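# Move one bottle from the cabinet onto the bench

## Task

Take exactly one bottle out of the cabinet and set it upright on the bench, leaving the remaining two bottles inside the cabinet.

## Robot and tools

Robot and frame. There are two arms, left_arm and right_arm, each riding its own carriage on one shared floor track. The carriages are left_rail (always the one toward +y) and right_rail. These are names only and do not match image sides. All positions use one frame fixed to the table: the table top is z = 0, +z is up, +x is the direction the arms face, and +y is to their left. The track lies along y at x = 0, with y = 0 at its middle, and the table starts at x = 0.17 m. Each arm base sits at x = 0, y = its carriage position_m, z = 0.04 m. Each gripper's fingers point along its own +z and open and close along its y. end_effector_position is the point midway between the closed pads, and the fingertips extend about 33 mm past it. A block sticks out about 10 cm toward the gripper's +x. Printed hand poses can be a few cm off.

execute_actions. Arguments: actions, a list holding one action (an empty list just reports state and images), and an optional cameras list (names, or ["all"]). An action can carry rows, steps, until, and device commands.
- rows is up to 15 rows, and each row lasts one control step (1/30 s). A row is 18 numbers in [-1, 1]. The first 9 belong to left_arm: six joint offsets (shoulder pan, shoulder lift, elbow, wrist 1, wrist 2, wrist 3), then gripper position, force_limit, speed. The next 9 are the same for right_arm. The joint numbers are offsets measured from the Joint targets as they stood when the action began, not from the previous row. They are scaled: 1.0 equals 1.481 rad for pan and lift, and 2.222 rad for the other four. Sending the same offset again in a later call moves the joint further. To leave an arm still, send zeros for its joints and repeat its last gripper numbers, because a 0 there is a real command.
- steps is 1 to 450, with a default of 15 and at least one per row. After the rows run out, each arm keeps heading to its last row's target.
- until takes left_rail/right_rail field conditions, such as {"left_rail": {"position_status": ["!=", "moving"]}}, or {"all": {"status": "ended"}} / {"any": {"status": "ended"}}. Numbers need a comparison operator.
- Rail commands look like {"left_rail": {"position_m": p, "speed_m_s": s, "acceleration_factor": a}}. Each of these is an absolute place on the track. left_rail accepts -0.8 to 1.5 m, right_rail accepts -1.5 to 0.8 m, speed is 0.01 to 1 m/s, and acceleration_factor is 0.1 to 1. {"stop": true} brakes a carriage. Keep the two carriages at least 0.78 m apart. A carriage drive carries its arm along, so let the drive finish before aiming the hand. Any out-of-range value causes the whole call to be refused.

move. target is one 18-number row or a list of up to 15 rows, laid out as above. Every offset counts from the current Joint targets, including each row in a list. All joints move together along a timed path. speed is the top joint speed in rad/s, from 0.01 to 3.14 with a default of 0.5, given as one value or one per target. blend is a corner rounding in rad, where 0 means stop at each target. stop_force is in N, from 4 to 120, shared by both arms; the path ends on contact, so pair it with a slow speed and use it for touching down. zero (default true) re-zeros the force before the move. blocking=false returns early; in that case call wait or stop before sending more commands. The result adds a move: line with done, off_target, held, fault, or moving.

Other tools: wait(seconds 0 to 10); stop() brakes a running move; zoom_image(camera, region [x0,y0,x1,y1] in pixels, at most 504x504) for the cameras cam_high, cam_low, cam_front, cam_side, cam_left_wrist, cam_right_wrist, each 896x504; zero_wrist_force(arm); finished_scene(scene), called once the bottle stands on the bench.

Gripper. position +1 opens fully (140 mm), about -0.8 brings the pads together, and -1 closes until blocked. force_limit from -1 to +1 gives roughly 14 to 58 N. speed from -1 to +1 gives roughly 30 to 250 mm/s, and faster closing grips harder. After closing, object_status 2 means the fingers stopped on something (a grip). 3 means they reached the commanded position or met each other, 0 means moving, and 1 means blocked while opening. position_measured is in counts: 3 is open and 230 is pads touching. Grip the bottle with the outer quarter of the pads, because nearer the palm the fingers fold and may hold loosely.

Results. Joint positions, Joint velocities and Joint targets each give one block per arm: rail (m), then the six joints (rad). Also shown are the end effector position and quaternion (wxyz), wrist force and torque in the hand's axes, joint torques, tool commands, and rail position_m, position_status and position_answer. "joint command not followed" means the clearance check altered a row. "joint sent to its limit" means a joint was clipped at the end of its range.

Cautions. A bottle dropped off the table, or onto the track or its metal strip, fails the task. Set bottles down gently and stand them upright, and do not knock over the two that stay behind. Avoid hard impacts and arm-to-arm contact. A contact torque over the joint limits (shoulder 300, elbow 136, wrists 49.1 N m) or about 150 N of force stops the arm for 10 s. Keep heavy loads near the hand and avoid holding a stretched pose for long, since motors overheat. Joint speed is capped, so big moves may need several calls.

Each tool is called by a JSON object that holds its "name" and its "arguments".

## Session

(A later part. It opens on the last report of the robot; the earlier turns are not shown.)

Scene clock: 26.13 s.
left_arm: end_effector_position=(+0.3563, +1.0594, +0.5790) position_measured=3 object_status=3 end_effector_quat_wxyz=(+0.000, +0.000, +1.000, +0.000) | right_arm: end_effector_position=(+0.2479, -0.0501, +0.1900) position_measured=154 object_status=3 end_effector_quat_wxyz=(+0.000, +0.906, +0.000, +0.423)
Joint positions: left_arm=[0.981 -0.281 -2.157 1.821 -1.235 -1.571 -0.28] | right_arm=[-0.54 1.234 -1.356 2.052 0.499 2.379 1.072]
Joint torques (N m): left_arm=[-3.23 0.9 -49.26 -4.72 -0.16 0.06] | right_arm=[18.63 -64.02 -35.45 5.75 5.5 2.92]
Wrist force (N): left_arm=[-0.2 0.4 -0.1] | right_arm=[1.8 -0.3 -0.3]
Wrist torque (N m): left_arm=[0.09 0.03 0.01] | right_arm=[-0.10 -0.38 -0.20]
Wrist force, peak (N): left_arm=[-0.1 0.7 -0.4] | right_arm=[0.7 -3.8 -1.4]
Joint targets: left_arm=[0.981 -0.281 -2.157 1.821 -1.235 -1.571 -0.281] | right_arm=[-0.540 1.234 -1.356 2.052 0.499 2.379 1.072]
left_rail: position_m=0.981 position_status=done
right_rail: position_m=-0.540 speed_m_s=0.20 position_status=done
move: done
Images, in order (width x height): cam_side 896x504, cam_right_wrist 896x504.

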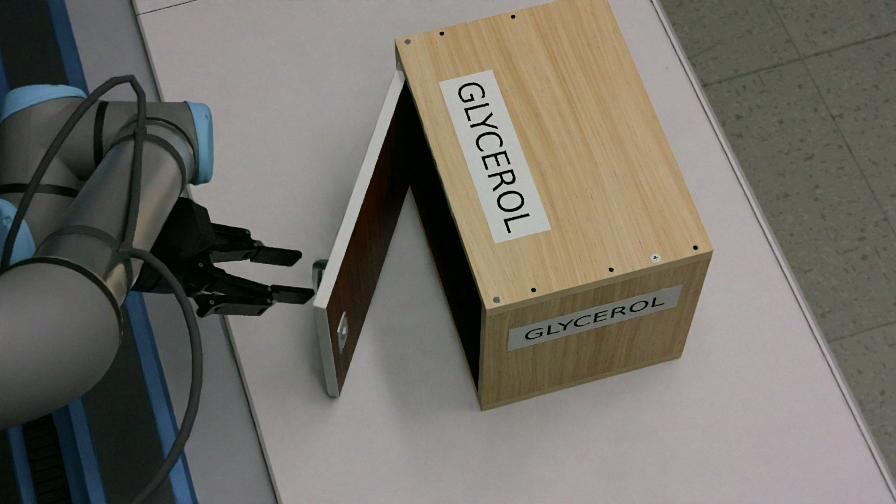

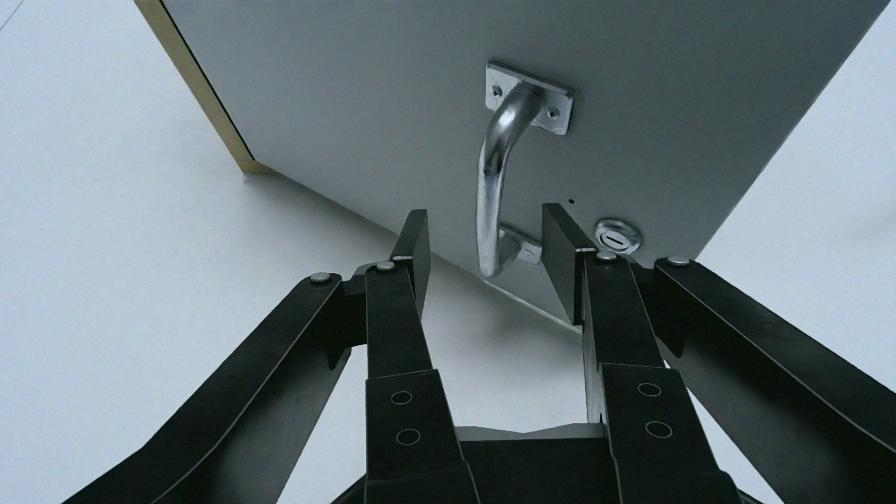

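{"name": "move", "arguments": {"target": [0,0,0,0,0,0,1,1,1,0,-0.28,0,0,0,0,-0.8,-1,-1], "speed": 0.5, "cameras": ["cam_side"]}}

{"name": "execute_actions", "arguments": {"actions": [{"right_rail":{"position_m":-1.1,"speed_m_s":0.6,"acceleration_factor":0.5},"steps":150,"until":{"right_rail":{"position_status":["!=","moving"]}}}]}}

{"name": "move", "arguments": {"target": [0,0,0,0,0,0,1,1,1,-0.5345,0.1319,0.1181,-0.3818,-0.6139,-0.2412,-1,-1,0], "speed": 1.2}}

{"name": "move", "arguments": {"target": [0,0,0,0,0,0,1,1,1,-0.5345,0.1319,0.1181,-0.3818,-0.6139,-0.2412,-1,-1,0], "speed": 1.2}}

{"name": "execute_actions", "arguments": {"actions": [{"right_rail":{"position_m":-0.72,"speed_m_s":0.5,"acceleration_factor":0.5},"steps":150,"until":{"right_rail":{"position_status":["!=","moving"]}}}], "cameras": ["cam_front","cam_side","cam_right_wrist"]}}

Scene clock: 28.37 s.
left_arm: end_effector_position=(+0.3563, +1.0594, +0.5790) position_measured=3 object_status=3 end_effector_quat_wxyz=(+0.000, +0.000, +1.000, +0.000) | right_arm: end_effector_position=(+0.2366, -0.0820, +0.4120) position_measured=229 object_status=0 end_effector_quat_wxyz=(-0.176, +0.858, -0.082, +0.475)
Joint positions: left_arm=[0.981 -0.281 -2.157 1.821 -1.235 -1.571 -0.28] | right_arm=[-0.54 1.234 -1.771 2.052 0.499 2.379 1.072]
Joint torques (N m): left_arm=[-0.01 0.78 -51.93 -4.23 -0.42 0.04] | right_arm=[8.38 -38.28 -33.36 0.66 3.9 2.83]
Wrist force (N): left_arm=[-0.3 0.0 -0.3] | right_arm=[1.7 -0.9 -0.1]
Wrist torque (N m): left_arm=[-0.01 0.08 0.00] | right_arm=[-0.14 -0.38 -0.25]
Wrist force, peak (N): left_arm=[-0.5 0.5 -0.1] | right_arm=[3.6 -0.5 -1.7]
Joint targets: left_arm=[0.981 -0.281 -2.157 1.821 -1.235 -1.571 -0.281] | right_arm=[-0.540 1.234 -1.771 2.052 0.499 2.379 1.072]
left_rail: position_m=0.981 position_status=done
right_rail: position_m=-0.540 speed_m_s=0.20 position_status=done
move: done
Images, in order (width x height): cam_side 896x504.

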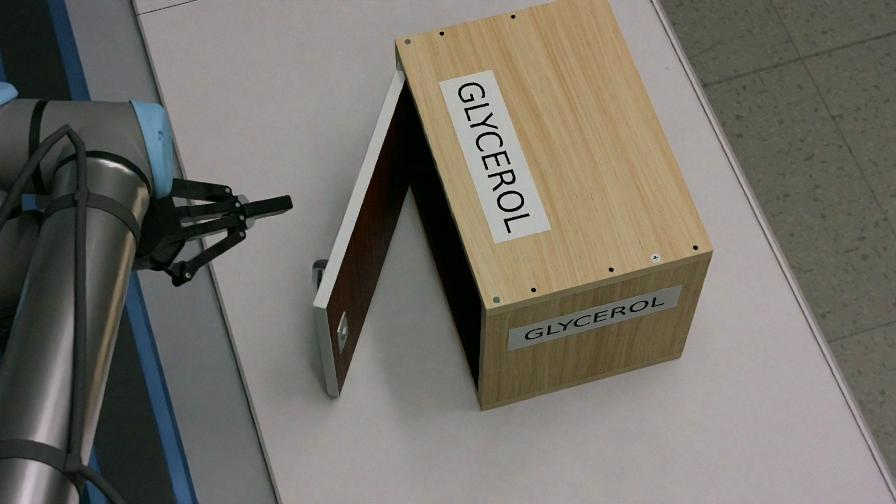

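Scene clock: 30.67 s.
left_arm: end_effector_position=(+0.3563, +1.0594, +0.5790) position_measured=3 object_status=3 end_effector_quat_wxyz=(+0.000, +0.000, +1.000, +0.000) | right_arm: end_effector_position=(+0.2366, -0.6420, +0.4120) position_measured=229 object_status=3 end_effector_quat_wxyz=(-0.176, +0.858, -0.082, +0.475)
Joint positions: left_arm=[0.981 -0.281 -2.157 1.821 -1.235 -1.571 -0.28] | right_arm=[-1.1 1.234 -1.771 2.052 0.499 2.379 1.072]
Joint torques (N m): left_arm=[-0.2 2.5 -50.45 -4.43 0.06 0.05] | right_arm=[-6.53 -15.93 -40.98 1.3 0.91 2.86]
Wrist force (N): left_arm=[-0.3 0.2 0.0] | right_arm=[2.0 -0.8 0.0]
Wrist torque (N m): left_arm=[0.05 0.08 0.00] | right_arm=[-0.11 -0.43 -0.25]
Wrist force, peak (N): left_arm=[0.0 0.7 -0.2] | right_arm=[1.8 -2.0 0.0]
Joint targets: left_arm=[0.981 -0.281 -2.157 1.821 -1.235 -1.571 -0.281] | right_arm=[-1.100 1.234 -1.771 2.052 0.499 2.379 1.072]
Tool commands: left_gripper/position=+1.0 left_gripper/force_limit=+1.0 left_gripper/speed=+1.0 right_gripper/position=-0.8 right_gripper/force_limit=-1.0 right_gripper/speed=-1.0
left_rail: position_m=0.981 position_status=done
right_rail: position_m=-1.100 speed_m_s=0.60 position_status=done

Scene clock: 32.70 s.
left_arm: end_effector_position=(+0.3563, +1.0594, +0.5790) position_measured=3 object_status=3 end_effector_quat_wxyz=(+0.000, +0.000, +1.000, +0.000) | right_arm: end_effector_position=(+0.4285, -0.5054, +0.2277) position_measured=231 object_status=3 end_effector_quat_wxyz=(-0.453, +0.805, +0.115, +0.365)
Joint positions: left_arm=[0.981 -0.281 -2.157 1.821 -1.235 -1.571 -0.28] | right_arm=[-1.1 0.443 -1.575 2.314 -0.349 1.015 0.536]
Joint torques (N m): left_arm=[0.96 1.48 -49.34 -4.74 -0.33 -0.14] | right_arm=[-11.57 -23.24 -24.12 -3.26 -4.63 -3.74]
Wrist force (N): left_arm=[-0.2 0.2 -0.2] | right_arm=[1.5 -1.9 0.4]
Wrist torque (N m): left_arm=[0.04 0.05 0.00] | right_arm=[-0.25 -0.41 -0.15]
Wrist force, peak (N): left_arm=[-0.4 0.4 -0.4] | right_arm=[2.5 -0.9 -2.3]
Joint targets: left_arm=[0.981 -0.281 -2.157 1.821 -1.235 -1.571 -0.281] | right_arm=[-1.100 0.442 -1.575 2.314 -0.349 1.015 0.536]
left_rail: position_m=0.981 position_status=done
right_rail: position_m=-1.100 speed_m_s=0.60 position_status=done
move: done

Scene clock: 34.73 s.
left_arm: end_effector_position=(+0.3563, +1.0594, +0.5790) position_measured=3 object_status=3 end_effector_quat_wxyz=(+0.000, +0.000, +1.000, +0.000) | right_arm: end_effector_position=(+0.3654, -0.7070, +0.1703) position_measured=231 object_status=3 end_effector_quat_wxyz=(+0.500, -0.500, -0.500, -0.500)
Joint positions: left_arm=[0.981 -0.281 -2.157 1.821 -1.235 -1.571 -0.28] | right_arm=[-1.1 -0.349 -1.38 2.576 -1.197 -0.349 0.001]
Joint torques (N m): left_arm=[0.18 1.68 -50.43 -4.39 -0.1 -0.18] | right_arm=[-11.16 -24.6 -6.1 -0.68 -4.17 -3.67]
Wrist force (N): left_arm=[-0.2 0.2 -0.3] | right_arm=[1.6 -1.3 0.6]
Wrist torque (N m): left_arm=[0.05 0.04 0.00] | right_arm=[-0.22 -0.41 0.03]
Wrist force, peak (N): left_arm=[-0.8 0.3 -0.1] | right_arm=[1.4 -3.8 0.8]
Joint targets: left_arm=[0.981 -0.281 -2.157 1.821 -1.235 -1.571 -0.281] | right_arm=[-1.100 -0.349 -1.380 2.576 -1.198 -0.349 0.000]
left_rail: position_m=0.981 position_status=done
right_rail: position_m=-1.100 speed_m_s=0.60 position_status=done
move: done

Scene clock: 36.67 s.
left_arm: end_effector_position=(+0.3563, +1.0594, +0.5790) position_measured=3 object_status=3 end_effector_quat_wxyz=(+0.000, +0.000, +1.000, +0.000) | right_arm: end_effector_position=(+0.3653, -0.3271, +0.1703) position_measured=231 object_status=3 end_effector_quat_wxyz=(+0.500, -0.500, -0.500, -0.500)
Joint positions: left_arm=[0.981 -0.281 -2.157 1.821 -1.235 -1.571 -0.28] | right_arm=[-0.72 -0.349 -1.38 2.577 -1.198 -0.349 0]
Joint torques (N m): left_arm=[-2.12 4.11 -49.11 -4.67 -0.04 -0.13] | right_arm=[-6.14 -26.35 -13.95 -0.55 -2.18 -3.25]
Wrist force (N): left_arm=[0.0 0.0 -0.1] | right_arm=[1.8 -1.1 0.9]
Wrist torque (N m): left_arm=[-0.01 -0.01 0.01] | right_arm=[-0.19 -0.43 0.03]
Wrist force, peak (N): left_arm=[-0.7 0.1 -0.1] | right_arm=[2.0 -1.4 1.8]
Joint targets: left_arm=[0.981 -0.281 -2.157 1.821 -1.235 -1.571 -0.281] | right_arm=[-0.720 -0.349 -1.380 2.576 -1.198 -0.349 0.000]
Tool commands: left_gripper/position=+1.0 left_gripper/force_limit=+1.0 left_gripper/speed=+1.0 right_gripper/position=-1.0 right_gripper/force_limit=-1.0 right_gripper/speed=+0.0
left_rail: position_m=0.981 position_status=done
right_rail: position_m=-0.720 speed_m_s=0.50 position_status=done
Images, in order (width x height): cam_front 896x504, cam_side 896x504, cam_right_wrist 896x504.

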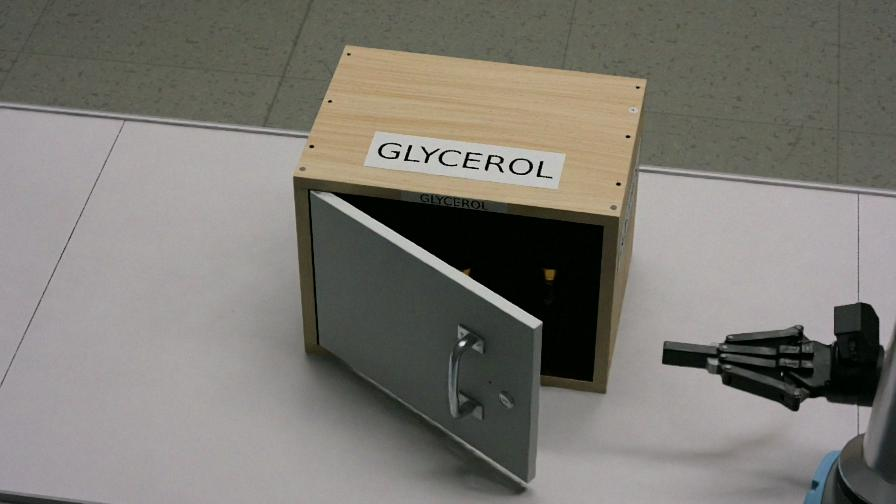

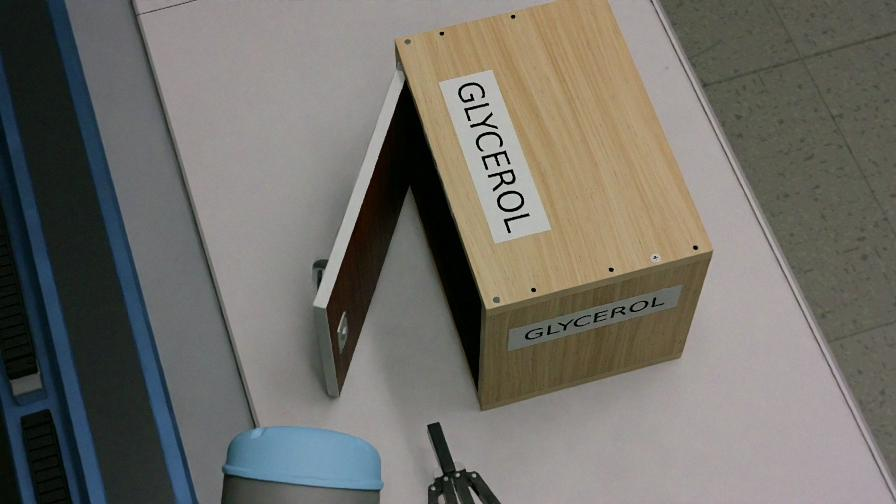

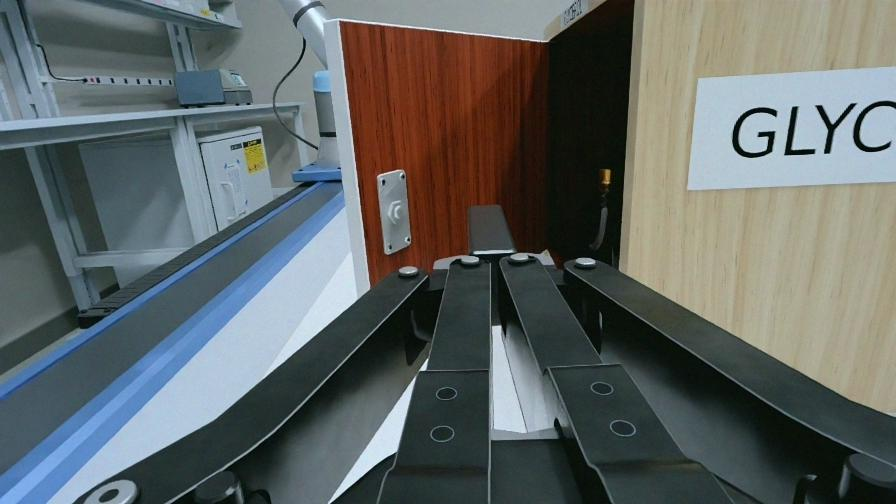

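{"name": "execute_actions", "arguments": {"actions": [{"right_rail":{"position_m":-0.255,"speed_m_s":0.12,"acceleration_factor":0.5},"steps":200,"until":{"right_rail":{"position_status":["!=","moving"]}}}], "cameras": ["cam_front","cam_side"]}}

Scene clock: 41.20 s.
left_arm: end_effector_position=(+0.3563, +1.0594, +0.5790) position_measured=3 object_status=3 end_effector_quat_wxyz=(+0.000, +0.000, +1.000, +0.000) | right_arm: end_effector_position=(+0.3653, +0.1379, +0.1703) position_measured=231 object_status=3 end_effector_quat_wxyz=(+0.500, -0.500, -0.500, -0.500)
Joint positions: left_arm=[0.981 -0.281 -2.157 1.821 -1.235 -1.571 -0.28] | right_arm=[-0.255 -0.349 -1.38 2.577 -1.198 -0.349 0]
Joint torques (N m): left_arm=[-0.25 1.63 -48.63 -4.44 -0.66 -0.24] | right_arm=[7.6 -30.43 -14.51 1.84 1.54 -3.58]
Wrist force (N): left_arm=[0.0 -0.1 -0.2] | right_arm=[0.4 0.5 -8.5]
Wrist torque (N m): left_arm=[-0.03 0.00 0.00] | right_arm=[-0.40 -0.10 0.03]
Wrist force, peak (N): left_arm=[-0.6 0.4 -0.1] | right_arm=[1.5 -9.7 -10.1]
Joint targets: left_arm=[0.981 -0.281 -2.157 1.821 -1.235 -1.571 -0.281] | right_arm=[-0.255 -0.349 -1.380 2.576 -1.198 -0.349 0.000]
Tool commands: left_gripper/position=+1.0 left_gripper/force_limit=+1.0 left_gripper/speed=+1.0 right_gripper/position=-1.0 right_gripper/force_limit=-1.0 right_gripper/speed=+0.0
left_rail: position_m=0.981 position_status=done
right_rail: position_m=-0.255 speed_m_s=0.12 position_status=done
Images, in order (width x height): cam_front 896x504, cam_side 896x504.

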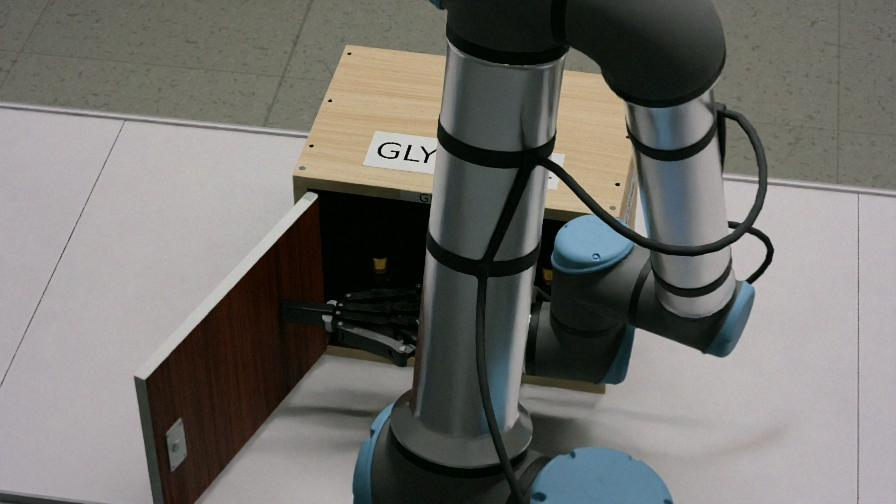

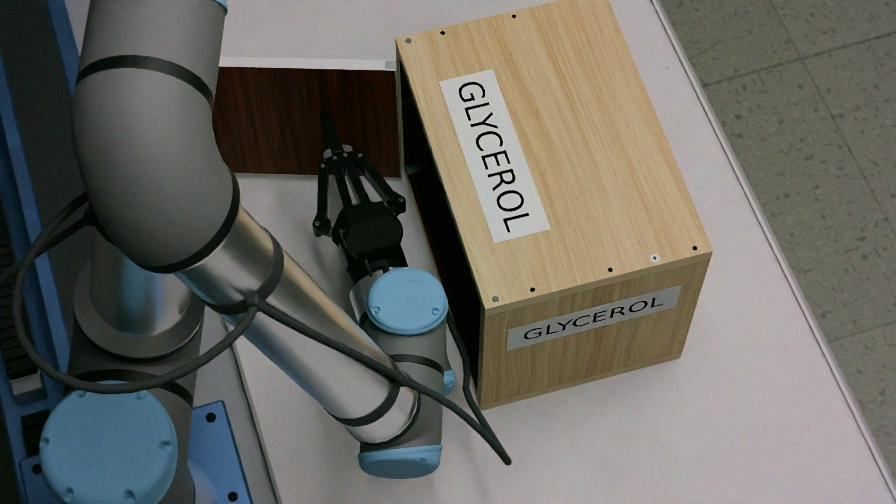

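{"name": "execute_actions", "arguments": {"actions": [{"right_rail":{"position_m":-0.95,"speed_m_s":0.7,"acceleration_factor":0.6},"steps":150,"until":{"right_rail":{"position_status":["!=","moving"]}}}]}}

{"name": "move", "arguments": {"target": [0,0,0,0,0,0,1,1,1,0.4308,0.0107,-0.0215,0.1371,0.6233,0.0962,-1,-1,0], "speed": 1.4}}

{"name": "move", "arguments": {"target": [0,0,0,0,0,0,1,1,1,0.4308,0.0107,-0.0215,0.1371,0.6233,0.0962,0.0,-1,0], "speed": 1.4}}

{"name": "execute_actions", "arguments": {"actions": [{"right_rail":{"position_m":-0.497,"speed_m_s":0.5,"acceleration_factor":0.5},"steps":150,"until":{"right_rail":{"position_status":["!=","moving"]}}}], "cameras": ["cam_front","cam_right_wrist"]}}

Scene clock: 43.90 s.
left_arm: end_effector_position=(+0.3563, +1.0594, +0.5790) position_measured=3 object_status=3 end_effector_quat_wxyz=(+0.000, +0.000, +1.000, +0.000) | right_arm: end_effector_position=(+0.3653, -0.5571, +0.1703) position_measured=231 object_status=3 end_effector_quat_wxyz=(+0.500, -0.500, -0.500, -0.500)
Joint positions: left_arm=[0.981 -0.281 -2.157 1.821 -1.235 -1.571 -0.28] | right_arm=[-0.95 -0.349 -1.38 2.576 -1.198 -0.349 0]
Joint torques (N m): left_arm=[-1.53 2.87 -49.46 -4.25 -0.48 0.01] | right_arm=[6.44 -35.35 -10.46 1.08 2.19 -3.88]
Wrist force (N): left_arm=[-0.3 0.0 -0.5] | right_arm=[0.7 -1.7 0.0]
Wrist torque (N m): left_arm=[-0.01 0.05 0.01] | right_arm=[-0.31 -0.19 0.03]
Wrist force, peak (N): left_arm=[-0.7 0.2 -0.1] | right_arm=[0.6 0.6 -8.6]
Joint targets: left_arm=[0.981 -0.281 -2.157 1.821 -1.235 -1.571 -0.281] | right_arm=[-0.950 -0.349 -1.380 2.576 -1.198 -0.349 0.000]
Tool commands: left_gripper/position=+1.0 left_gripper/force_limit=+1.0 left_gripper/speed=+1.0 right_gripper/position=-1.0 right_gripper/force_limit=-1.0 right_gripper/speed=+0.0
left_rail: position_m=0.981 position_status=done
right_rail: position_m=-0.950 speed_m_s=0.70 position_status=done

Scene clock: 45.87 s.
left_arm: end_effector_position=(+0.3563, +1.0594, +0.5790) position_measured=3 object_status=3 end_effector_quat_wxyz=(+0.000, +0.000, +1.000, +0.000) | right_arm: end_effector_position=(+0.4777, -0.4453, +0.1012) position_measured=231 object_status=3 end_effector_quat_wxyz=(-0.349, +0.762, +0.188, +0.513)
Joint positions: left_arm=[0.981 -0.281 -2.157 1.821 -1.235 -1.571 -0.28] | right_arm=[-0.95 0.289 -1.364 2.529 -0.893 1.036 0.214]
Joint torques (N m): left_arm=[2.21 2.07 -49.05 -4.32 -0.51 -0.37] | right_arm=[16.39 -26.76 -25.24 0.47 2.2 2.93]
Wrist force (N): left_arm=[-0.3 -0.2 -0.3] | right_arm=[0.2 -1.7 0.0]
Wrist torque (N m): left_arm=[-0.04 0.08 0.00] | right_arm=[-0.36 -0.08 -0.26]
Wrist force, peak (N): left_arm=[-0.4 0.2 -0.5] | right_arm=[-0.1 -2.5 0.7]
Joint targets: left_arm=[0.981 -0.281 -2.157 1.821 -1.235 -1.571 -0.281] | right_arm=[-0.950 0.289 -1.364 2.529 -0.893 1.036 0.214]
left_rail: position_m=0.981 position_status=done
right_rail: position_m=-0.950 speed_m_s=0.70 position_status=done
move: done

Scene clock: 47.83 s.
left_arm: end_effector_position=(+0.3563, +1.0594, +0.5790) position_measured=3 object_status=3 end_effector_quat_wxyz=(+0.000, +0.000, +1.000, +0.000) | right_arm: end_effector_position=(+0.3702, -0.5928, +0.0817) position_measured=129 object_status=3 end_effector_quat_wxyz=(-0.001, +0.819, +0.000, +0.574)
Joint positions: left_arm=[0.981 -0.281 -2.157 1.821 -1.235 -1.571 -0.28] | right_arm=[-0.95 0.927 -1.348 2.481 -0.588 2.421 0.428]
Joint torques (N m): left_arm=[-0.11 2.98 -50.56 -4.37 -0.01 -0.14] | right_arm=[16.84 -30.98 -25.75 3.27 4.5 2.35]
Wrist force (N): left_arm=[0.1 0.1 -0.5] | right_arm=[0.8 -0.8 0.1]
Wrist torque (N m): left_arm=[0.04 -0.02 0.01] | right_arm=[-0.11 -0.18 -0.12]
Wrist force, peak (N): left_arm=[-0.6 0.2 -0.5] | right_arm=[1.3 -1.6 0.3]
Joint targets: left_arm=[0.981 -0.281 -2.157 1.821 -1.235 -1.571 -0.281] | right_arm=[-0.950 0.927 -1.348 2.481 -0.588 2.421 0.428]
left_rail: position_m=0.981 position_status=done
right_rail: position_m=-0.950 speed_m_s=0.70 position_status=done
move: done

Scene clock: 49.93 s.
left_arm: end_effector_position=(+0.3563, +1.0594, +0.5790) position_measured=3 object_status=3 end_effector_quat_wxyz=(+0.000, +0.000, +1.000, +0.000) | right_arm: end_effector_position=(+0.3702, -0.1398, +0.0817) position_measured=129 object_status=3 end_effector_quat_wxyz=(+0.000, +0.819, +0.000, +0.574)
Joint positions: left_arm=[0.981 -0.281 -2.157 1.821 -1.235 -1.571 -0.28] | right_arm=[-0.497 0.927 -1.348 2.481 -0.588 2.421 0.428]
Joint torques (N m): left_arm=[0.22 0.84 -49.49 -4.77 -0.3 -0.63] | right_arm=[5.87 -43.14 -7.97 0.76 0.2 2.41]
Wrist force (N): left_arm=[-0.1 0.2 0.2] | right_arm=[0.6 -0.8 0.0]
Wrist torque (N m): left_arm=[0.05 0.02 0.00] | right_arm=[-0.11 -0.12 -0.12]
Wrist force, peak (N): left_arm=[-0.5 0.4 -0.3] | right_arm=[0.8 -2.0 0.2]
Joint targets: left_arm=[0.981 -0.281 -2.157 1.821 -1.235 -1.571 -0.281] | right_arm=[-0.497 0.927 -1.348 2.481 -0.588 2.421 0.428]
Tool commands: left_gripper/position=+1.0 left_gripper/force_limit=+1.0 left_gripper/speed=+1.0 right_gripper/position=+0.0 right_gripper/force_limit=-1.0 right_gripper/speed=+0.0
left_rail: position_m=0.981 position_status=done
right_rail: position_m=-0.497 speed_m_s=0.50 position_status=done
Images, in order (width x height): cam_front 896x504, cam_right_wrist 896x504.

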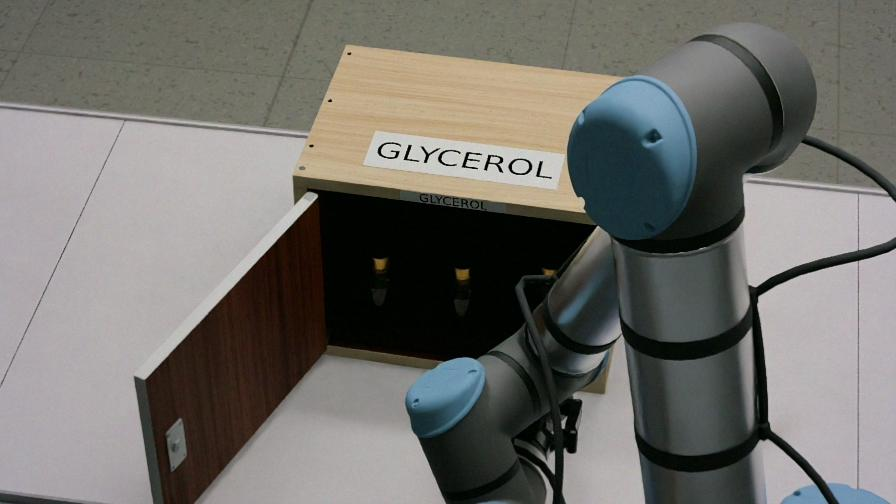

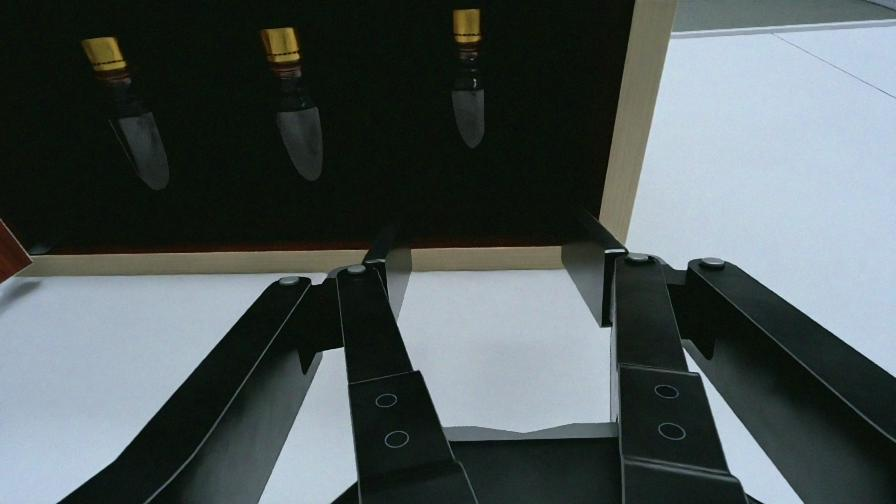

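{"name": "execute_actions", "arguments": {"actions": [{"right_rail":{"position_m":-0.387,"speed_m_s":0.3,"acceleration_factor":0.5},"steps":90,"until":{"right_rail":{"position_status":["!=","moving"]}}}]}}

{"name": "move", "arguments": {"target": [0,0,0,0,0,0,1,1,1,-0.1227,0.0024,-0.0114,-0.0285,-0.0716,-0.0548,0.0,-1,0], "speed": 0.3, "stop_force": 8, "cameras": ["cam_side","cam_right_wrist"]}}

{"name": "zoom_image", "arguments": {"camera": "cam_right_wrist", "region": [300, 0, 700, 400]}}

Scene clock: 51.77 s.
left_arm: end_effector_position=(+0.3563, +1.0594, +0.5790) position_measured=3 object_status=3 end_effector_quat_wxyz=(+0.000, +0.000, +1.000, +0.000) | right_arm: end_effector_position=(+0.3702, -0.0299, +0.0817) position_measured=129 object_status=3 end_effector_quat_wxyz=(+0.000, +0.819, +0.000, +0.574)
Joint positions: left_arm=[0.981 -0.281 -2.157 1.821 -1.235 -1.571 -0.28] | right_arm=[-0.387 0.927 -1.348 2.481 -0.588 2.421 0.428]
Joint torques (N m): left_arm=[-1.63 -0.63 -49.97 -4.19 -0.37 -0.07] | right_arm=[1.34 -49.11 -22.8 0.08 -1.56 2.26]
Wrist force (N): left_arm=[0.0 0.3 -0.1] | right_arm=[0.9 -0.8 0.1]
Wrist torque (N m): left_arm=[0.06 0.01 0.00] | right_arm=[-0.10 -0.21 -0.12]
Wrist force, peak (N): left_arm=[-0.4 0.4 -0.4] | right_arm=[0.8 -1.8 0.2]
Joint targets: left_arm=[0.981 -0.281 -2.157 1.821 -1.235 -1.571 -0.281] | right_arm=[-0.387 0.927 -1.348 2.481 -0.588 2.421 0.428]
Tool commands: left_gripper/position=+1.0 left_gripper/force_limit=+1.0 left_gripper/speed=+1.0 right_gripper/position=+0.0 right_gripper/force_limit=-1.0 right_gripper/speed=+0.0
left_rail: position_m=0.981 position_status=done
right_rail: position_m=-0.387 speed_m_s=0.30 position_status=done

Scene clock: 53.63 s.
left_arm: end_effector_position=(+0.3563, +1.0594, +0.5790) position_measured=3 object_status=3 end_effector_quat_wxyz=(+0.000, +0.000, +1.000, +0.000) | right_arm: end_effector_position=(+0.4503, -0.0298, +0.0818) position_measured=129 object_status=3 end_effector_quat_wxyz=(+0.000, +0.819, +0.000, +0.574)
Joint positions: left_arm=[0.981 -0.281 -2.157 1.821 -1.235 -1.571 -0.28] | right_arm=[-0.387 0.745 -1.345 2.456 -0.652 2.262 0.306]
Joint torques (N m): left_arm=[0.42 1.2 -48.62 -4.9 0.18 -0.44] | right_arm=[-11.93 -29.55 -25.89 -2.42 -2.73 -3.69]
Wrist force (N): left_arm=[-0.2 0.0 -0.2] | right_arm=[0.6 -0.5 -0.4]
Wrist torque (N m): left_arm=[0.00 0.04 0.01] | right_arm=[-0.13 -0.15 -0.07]
Wrist force, peak (N): left_arm=[0.0 0.4 -0.6] | right_arm=[1.2 -0.4 1.2]
Joint targets: left_arm=[0.981 -0.281 -2.157 1.821 -1.235 -1.571 -0.281] | right_arm=[-0.387 0.745 -1.345 2.456 -0.652 2.262 0.306]
left_rail: position_m=0.981 position_status=done
right_rail: position_m=-0.387 speed_m_s=0.30 position_status=done
move: done
Images, in order (width x height): cam_side 896x504, cam_right_wrist 896x504.

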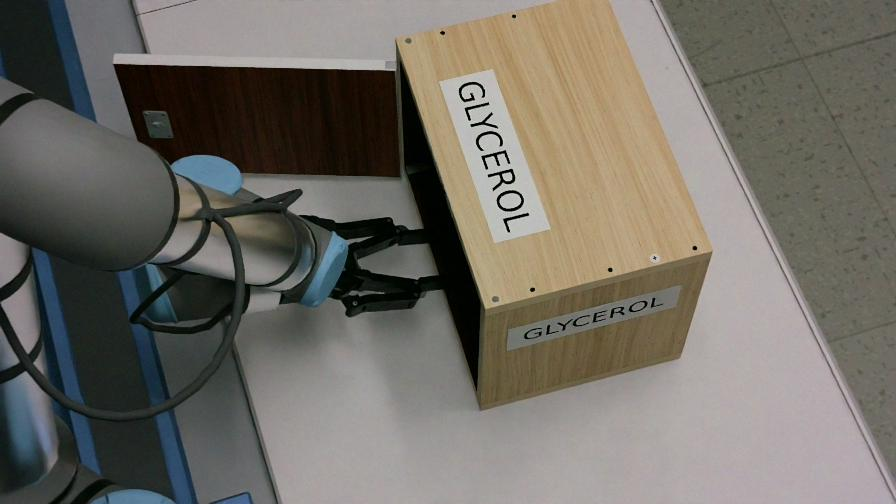

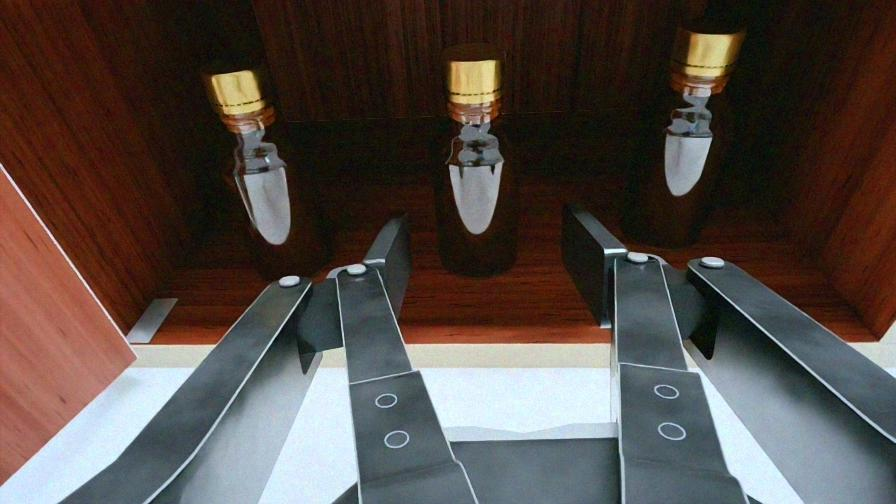

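Scaled by 1.260 from the camera's 896x504 image, which has a finer 1280x720 frame.

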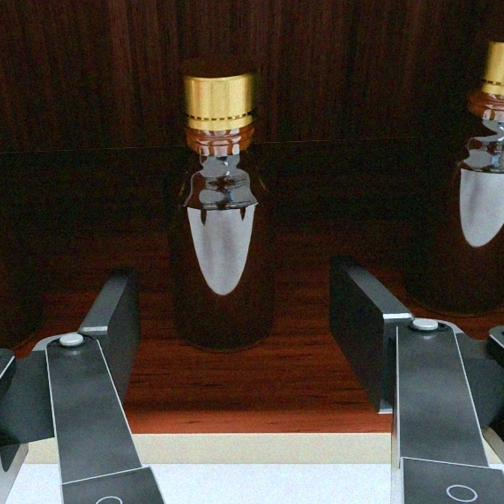

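{"name": "move", "arguments": {"target": [0,0,0,0,0,0,1,1,1,-0.0841,0.0189,-0.0225,-0.0065,-0.0509,-0.0295,0.1,-1,0], "speed": 0.15, "stop_force": 6, "cameras": ["cam_right_wrist"]}}

Scene clock: 56.03 s.
left_arm: end_effector_position=(+0.3563, +1.0594, +0.5790) position_measured=3 object_status=3 end_effector_quat_wxyz=(+0.000, +0.000, +1.000, +0.000) | right_arm: end_effector_position=(+0.5193, -0.0303, +0.0808) position_measured=117 object_status=3 end_effector_quat_wxyz=(+0.000, +0.820, +0.000, +0.573)
Joint positions: left_arm=[0.981 -0.281 -2.157 1.821 -1.235 -1.571 -0.28] | right_arm=[-0.387 0.621 -1.317 2.406 -0.666 2.149 0.241]
Joint torques (N m): left_arm=[-1.24 3.57 -48.47 -4.32 -0.14 -0.77] | right_arm=[-12.74 -37.25 -27.03 -2.6 -2.55 -4.15]
Wrist force (N): left_arm=[-0.3 -0.1 -0.1] | right_arm=[-0.2 -0.9 0.2]
Wrist torque (N m): left_arm=[-0.02 0.06 0.00] | right_arm=[-0.20 0.08 -0.02]
Wrist force, peak (N): left_arm=[-0.5 0.3 -0.5] | right_arm=[0.4 -0.7 1.2]
Joint targets: left_arm=[0.981 -0.281 -2.157 1.821 -1.235 -1.571 -0.281] | right_arm=[-0.387 0.621 -1.317 2.406 -0.666 2.149 0.241]
left_rail: position_m=0.981 position_status=done
right_rail: position_m=-0.387 speed_m_s=0.30 position_status=done
move: done
Images, in order (width x height): cam_right_wrist 896x504.

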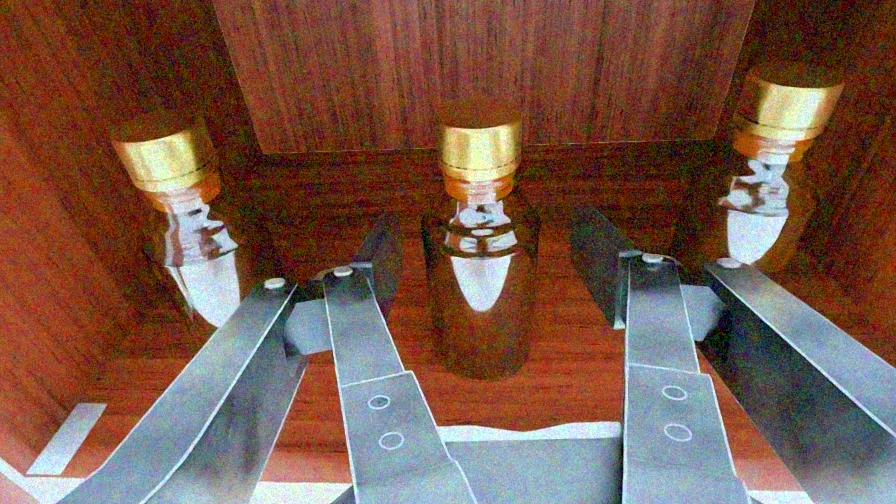

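{"name": "execute_actions", "arguments": {"actions": [{"rows":[[0,0,0,0,0,0,1,1,1,0,0,0,0,0,0,-1,-0.5,-1]],"steps":65}], "cameras": ["cam_right_wrist"]}}

Scene clock: 58.50 s.
left_arm: end_effector_position=(+0.3563, +1.0594, +0.5790) position_measured=3 object_status=3 end_effector_quat_wxyz=(+0.000, +0.000, +1.000, +0.000) | right_arm: end_effector_position=(+0.5193, -0.0303, +0.0808) position_measured=162 object_status=2 end_effector_quat_wxyz=(+0.000, +0.820, +0.000, +0.573)
Joint positions: left_arm=[0.981 -0.281 -2.157 1.821 -1.235 -1.571 -0.28] | right_arm=[-0.387 0.621 -1.317 2.406 -0.666 2.149 0.241]
Joint torques (N m): left_arm=[-0.91 -0.87 -48.49 -4.28 -0.11 -0.42] | right_arm=[-11.07 -35.51 -20.31 0.7 1.09 -3.53]
Wrist force (N): left_arm=[-0.3 0.2 -0.2] | right_arm=[2.2 -2.5 -2.8]
Wrist torque (N m): left_arm=[0.05 0.08 0.00] | right_arm=[-0.06 0.05 0.11]
Wrist force, peak (N): left_arm=[-0.6 0.5 -0.5] | right_arm=[2.3 -2.9 -2.9]
Joint targets: left_arm=[0.981 -0.281 -2.157 1.821 -1.235 -1.571 -0.281] | right_arm=[-0.387 0.621 -1.317 2.406 -0.666 2.149 0.241]
left_rail: position_m=0.981 position_status=done
right_rail: position_m=-0.387 speed_m_s=0.30 position_status=done
Images, in order (width x height): cam_right_wrist 896x504.

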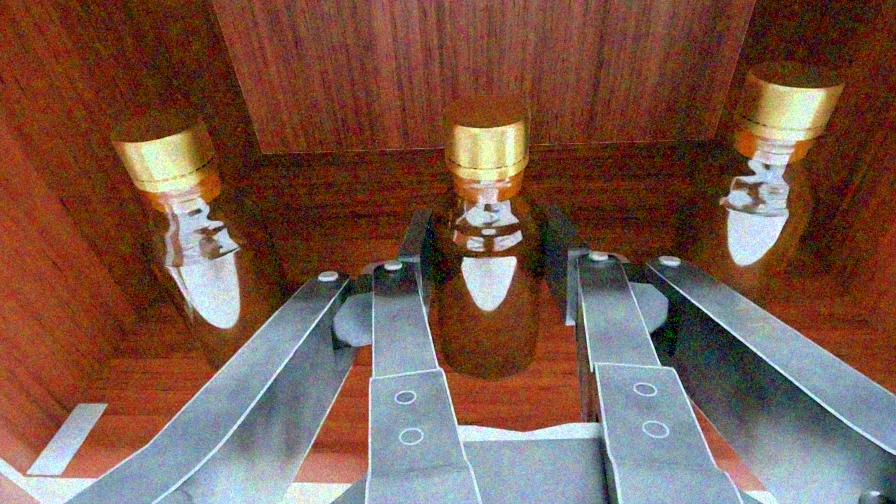

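{"name": "move", "arguments": {"target": [[0,0,0,0,0,0,1,1,1,0,-0.0357,-0.0045,0.0283,0,0,-1,-0.5,-1],[0,0,0,0,0,0,1,1,1,0.0839,-0.0569,0.0177,0.0368,0.0509,0.0291,-1,-0.5,-1],[0,0,0,0,0,0,1,1,1,0.2066,-0.0608,0.0293,0.0661,0.1225,0.0839,-1,-0.5,-1]], "blend": [0,0.05,0], "speed": [0.1,0.25,0.25], "cameras": ["cam_front","cam_side","cam_right_wrist"]}}

Scene clock: 61.60 s.
left_arm: end_effector_position=(+0.3563, +1.0594, +0.5790) position_measured=3 object_status=3 end_effector_quat_wxyz=(+0.000, +0.000, +1.000, +0.000) | right_arm: end_effector_position=(+0.3703, -0.0301, +0.1064) position_measured=162 object_status=2 end_effector_quat_wxyz=(+0.000, +0.819, +0.000, +0.574)
Joint positions: left_arm=[0.981 -0.281 -2.157 1.821 -1.235 -1.571 -0.28] | right_arm=[-0.387 0.926 -1.407 2.471 -0.519 2.421 0.427]
Joint torques (N m): left_arm=[-1.71 -0.14 -48.98 -4.77 -0.25 -0.32] | right_arm=[15.44 -49.84 -13.49 2.24 5.07 2.56]
Wrist force (N): left_arm=[-0.1 -0.1 0.0] | right_arm=[-2.1 -1.0 1.0]
Wrist torque (N m): left_arm=[-0.01 0.02 0.00] | right_arm=[-0.13 -0.16 -0.11]
Wrist force, peak (N): left_arm=[-0.7 0.2 -0.4] | right_arm=[2.6 -2.7 -2.9]
Joint targets: left_arm=[0.981 -0.281 -2.157 1.821 -1.235 -1.571 -0.281] | right_arm=[-0.387 0.927 -1.407 2.471 -0.519 2.421 0.427]
left_rail: position_m=0.981 position_status=done
right_rail: position_m=-0.387 speed_m_s=0.30 position_status=done
move: done
Images, in order (width x height): cam_front 896x504, cam_side 896x504, cam_right_wrist 896x504.

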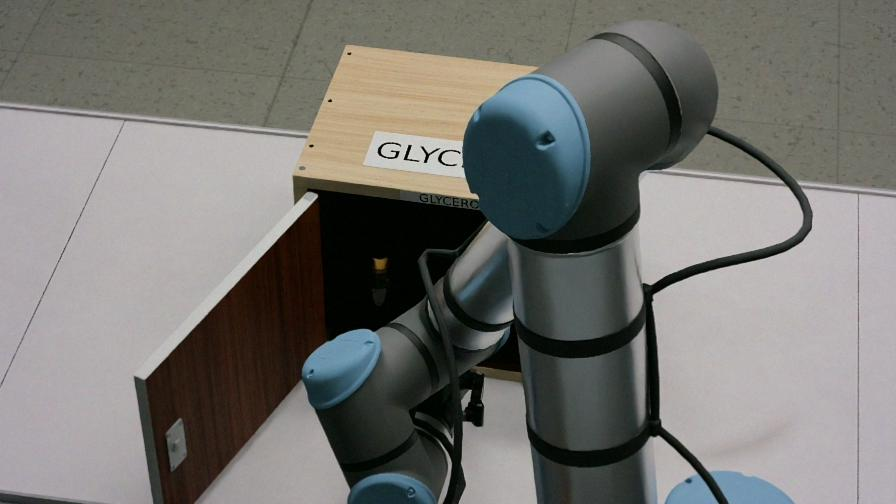

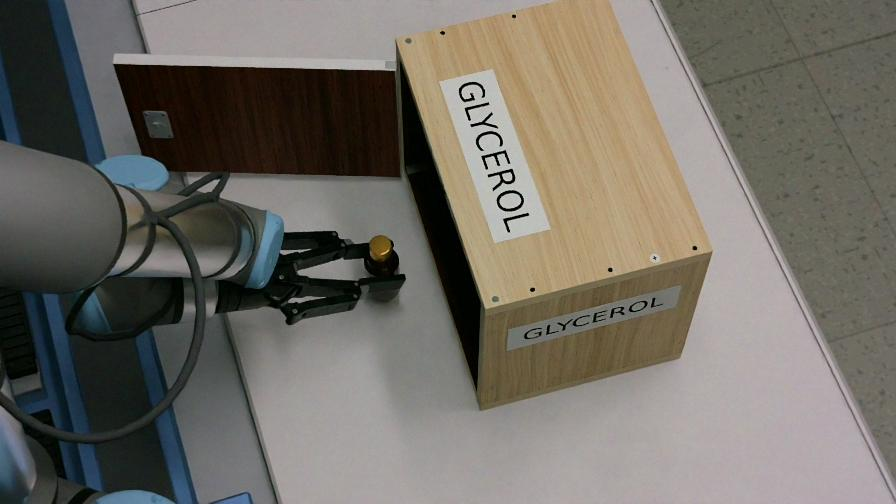

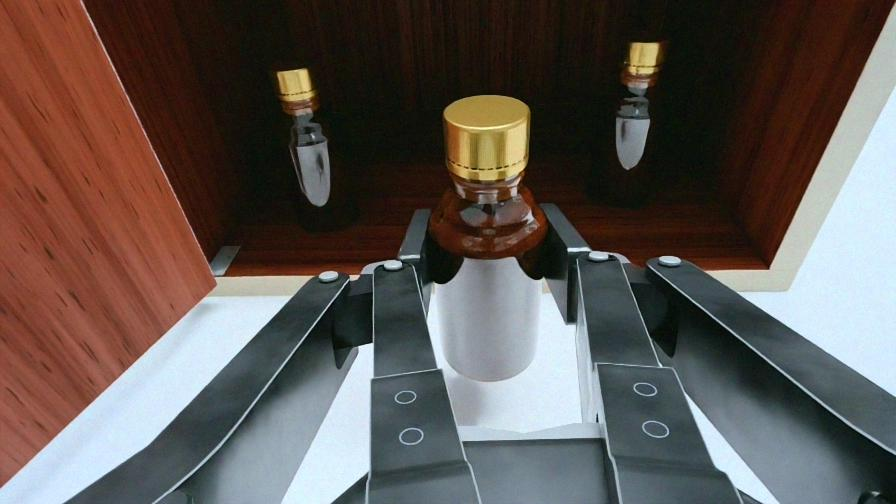

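{"name": "move", "arguments": {"target": [[0,0,0,0,0,0,1,1,1,0,0.055,0.0056,-0.042,0,0,-1,-0.5,-1],[0,0,0,0,0,0,1,1,1,0,0.0895,0.0088,-0.0685,0,0,-1,-0.5,-1]], "speed": [0.12,0.03], "stop_force": 4, "cameras": ["cam_right_wrist"]}}

Scene clock: 66.80 s.
left_arm: end_effector_position=(+0.3563, +1.0594, +0.5790) position_measured=3 object_status=3 end_effector_quat_wxyz=(+0.000, +0.000, +1.000, +0.000) | right_arm: end_effector_position=(+0.3705, -0.0297, +0.0623) position_measured=162 object_status=2 end_effector_quat_wxyz=(+0.000, +0.819, +0.000, +0.573)
Joint positions: left_arm=[0.981 -0.281 -2.157 1.821 -1.235 -1.571 -0.28] | right_arm=[-0.387 0.927 -1.3 2.487 -0.641 2.421 0.427]
Joint torques (N m): left_arm=[-0.96 3.58 -48.27 -4.55 -0.32 -1.11] | right_arm=[13.08 -52.84 -23.19 2.44 -1.98 0.98]
Wrist force (N): left_arm=[0.0 0.3 -0.1] | right_arm=[-1.3 -1.5 0.8]
Wrist torque (N m): left_arm=[0.08 0.00 0.00] | right_arm=[-0.23 -0.21 -0.13]
Wrist force, peak (N): left_arm=[0.1 0.7 -0.5] | right_arm=[15.5 0.4 -5.4]
Joint targets: left_arm=[0.981 -0.281 -2.157 1.821 -1.235 -1.571 -0.281] | right_arm=[-0.387 0.927 -1.300 2.487 -0.641 2.421 0.427]
left_rail: position_m=0.981 position_status=done
right_rail: position_m=-0.387 speed_m_s=0.30 position_status=done
move: contact (right_arm); path passed 1 of 2 targets; right_arm: the wrist 1 is farthest, 0.030 rad from its target
Images, in order (width x height): cam_right_wrist 896x504.

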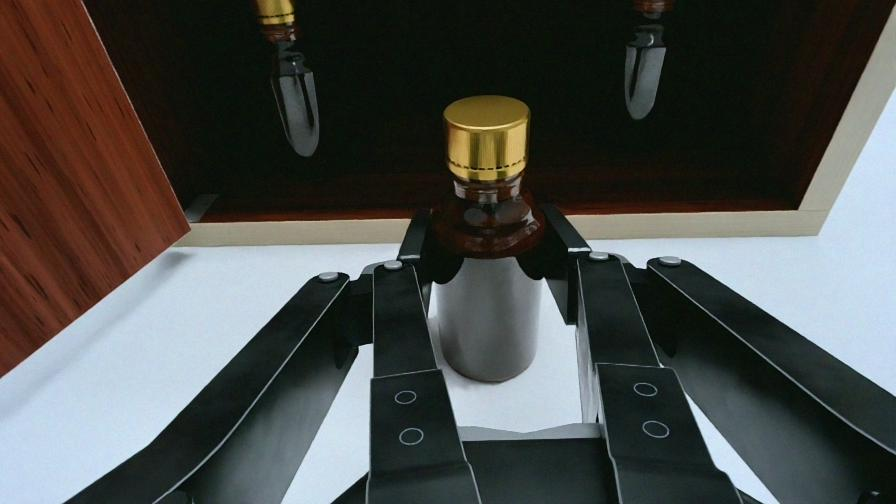

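{"name": "execute_actions", "arguments": {"actions": [{"rows":[[0,0,0,0,0,0,1,1,1,0,0,0,0,0,0,0.05,-0.5,-1]],"steps":45}]}}

{"name": "move", "arguments": {"target": [0,0,0,0,0,0,1,1,1,0,-0.2149,-0.0398,0.1831,0,0,0.05,-0.5,-1], "speed": 0.25, "cameras": ["cam_front","cam_side","cam_right_wrist"]}}

Scene clock: 68.70 s.
left_arm: end_effector_position=(+0.3563, +1.0594, +0.5790) position_measured=3 object_status=3 end_effector_quat_wxyz=(+0.000, +0.000, +1.000, +0.000) | right_arm: end_effector_position=(+0.3705, -0.0297, +0.0623) position_measured=123 object_status=3 end_effector_quat_wxyz=(+0.000, +0.819, +0.000, +0.574)
Joint positions: left_arm=[0.981 -0.281 -2.157 1.821 -1.235 -1.571 -0.28] | right_arm=[-0.387 0.927 -1.3 2.487 -0.641 2.421 0.427]
Joint torques (N m): left_arm=[2.61 1.9 -47.45 -4.15 -0.2 -0.67] | right_arm=[11.68 -48.23 -15.83 0.3 -0.84 -0.05]
Wrist force (N): left_arm=[0.0 0.3 0.1] | right_arm=[0.4 -1.6 0.2]
Wrist torque (N m): left_arm=[0.06 0.01 0.00] | right_arm=[-0.26 -0.08 -0.14]
Wrist force, peak (N): left_arm=[-0.7 0.1 -0.1] | right_arm=[-1.6 -1.7 0.7]
Joint targets: left_arm=[0.981 -0.281 -2.157 1.821 -1.235 -1.571 -0.281] | right_arm=[-0.387 0.927 -1.300 2.487 -0.641 2.421 0.427]
left_rail: position_m=0.981 position_status=done
right_rail: position_m=-0.387 speed_m_s=0.30 position_status=done

Scene clock: 70.93 s.
left_arm: end_effector_position=(+0.3563, +1.0594, +0.5790) position_measured=3 object_status=3 end_effector_quat_wxyz=(+0.000, +0.000, +1.000, +0.000) | right_arm: end_effector_position=(+0.3699, -0.0305, +0.2118) position_measured=123 object_status=3 end_effector_quat_wxyz=(+0.000, +0.819, +0.000, +0.573)
Joint positions: left_arm=[0.981 -0.281 -2.157 1.821 -1.235 -1.571 -0.28] | right_arm=[-0.387 0.927 -1.619 2.398 -0.235 2.421 0.427]
Joint torques (N m): left_arm=[0.42 1.03 -50.23 -4.47 -0.37 -0.71] | right_arm=[11.64 -38.92 -37.39 2.91 -0.06 -2.68]
Wrist force (N): left_arm=[-0.1 0.1 0.0] | right_arm=[0.3 -2.1 0.2]
Wrist torque (N m): left_arm=[0.02 0.03 0.00] | right_arm=[-0.33 -0.02 -0.10]
Wrist force, peak (N): left_arm=[-0.4 0.1 -0.6] | right_arm=[0.3 -2.4 0.2]
Joint targets: left_arm=[0.981 -0.281 -2.157 1.821 -1.235 -1.571 -0.281] | right_arm=[-0.387 0.927 -1.619 2.398 -0.234 2.421 0.427]
left_rail: position_m=0.981 position_status=done
right_rail: position_m=-0.387 speed_m_s=0.30 position_status=done
move: done
Images, in order (width x height): cam_front 896x504, cam_side 896x504, cam_right_wrist 896x504.

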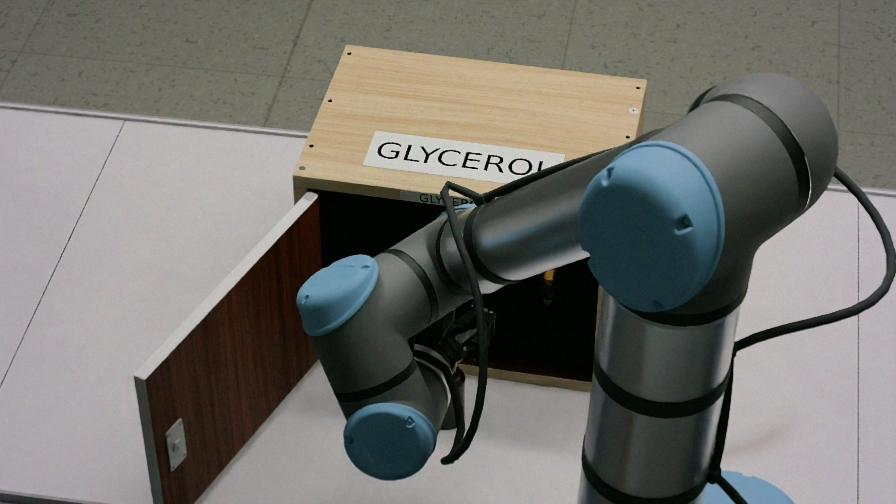

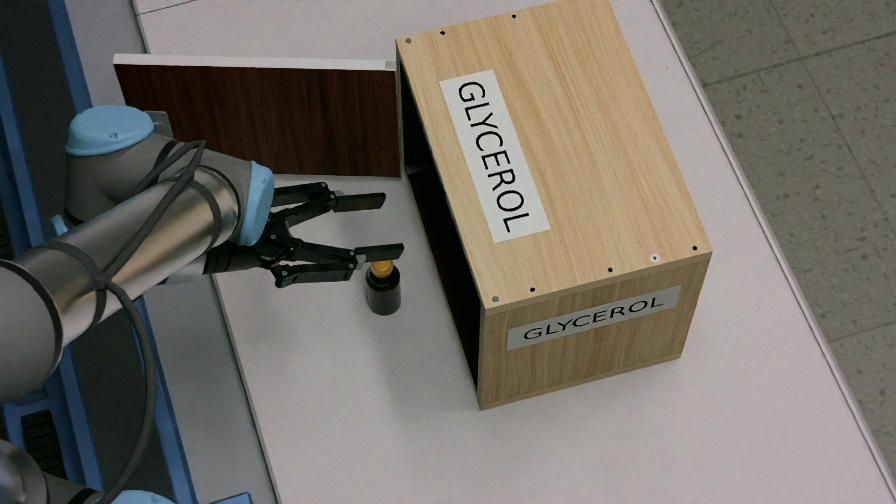

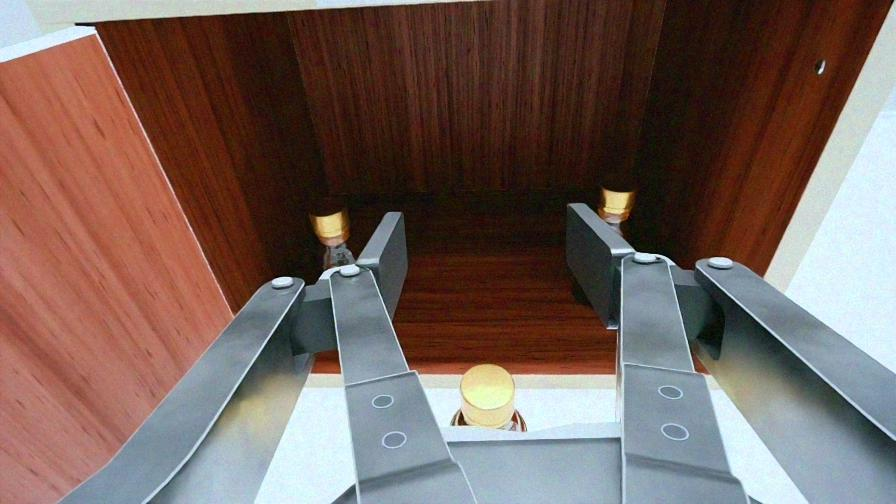

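{"name": "finished_scene", "arguments": {"scene": 2}}

The scene is finished: the task was done.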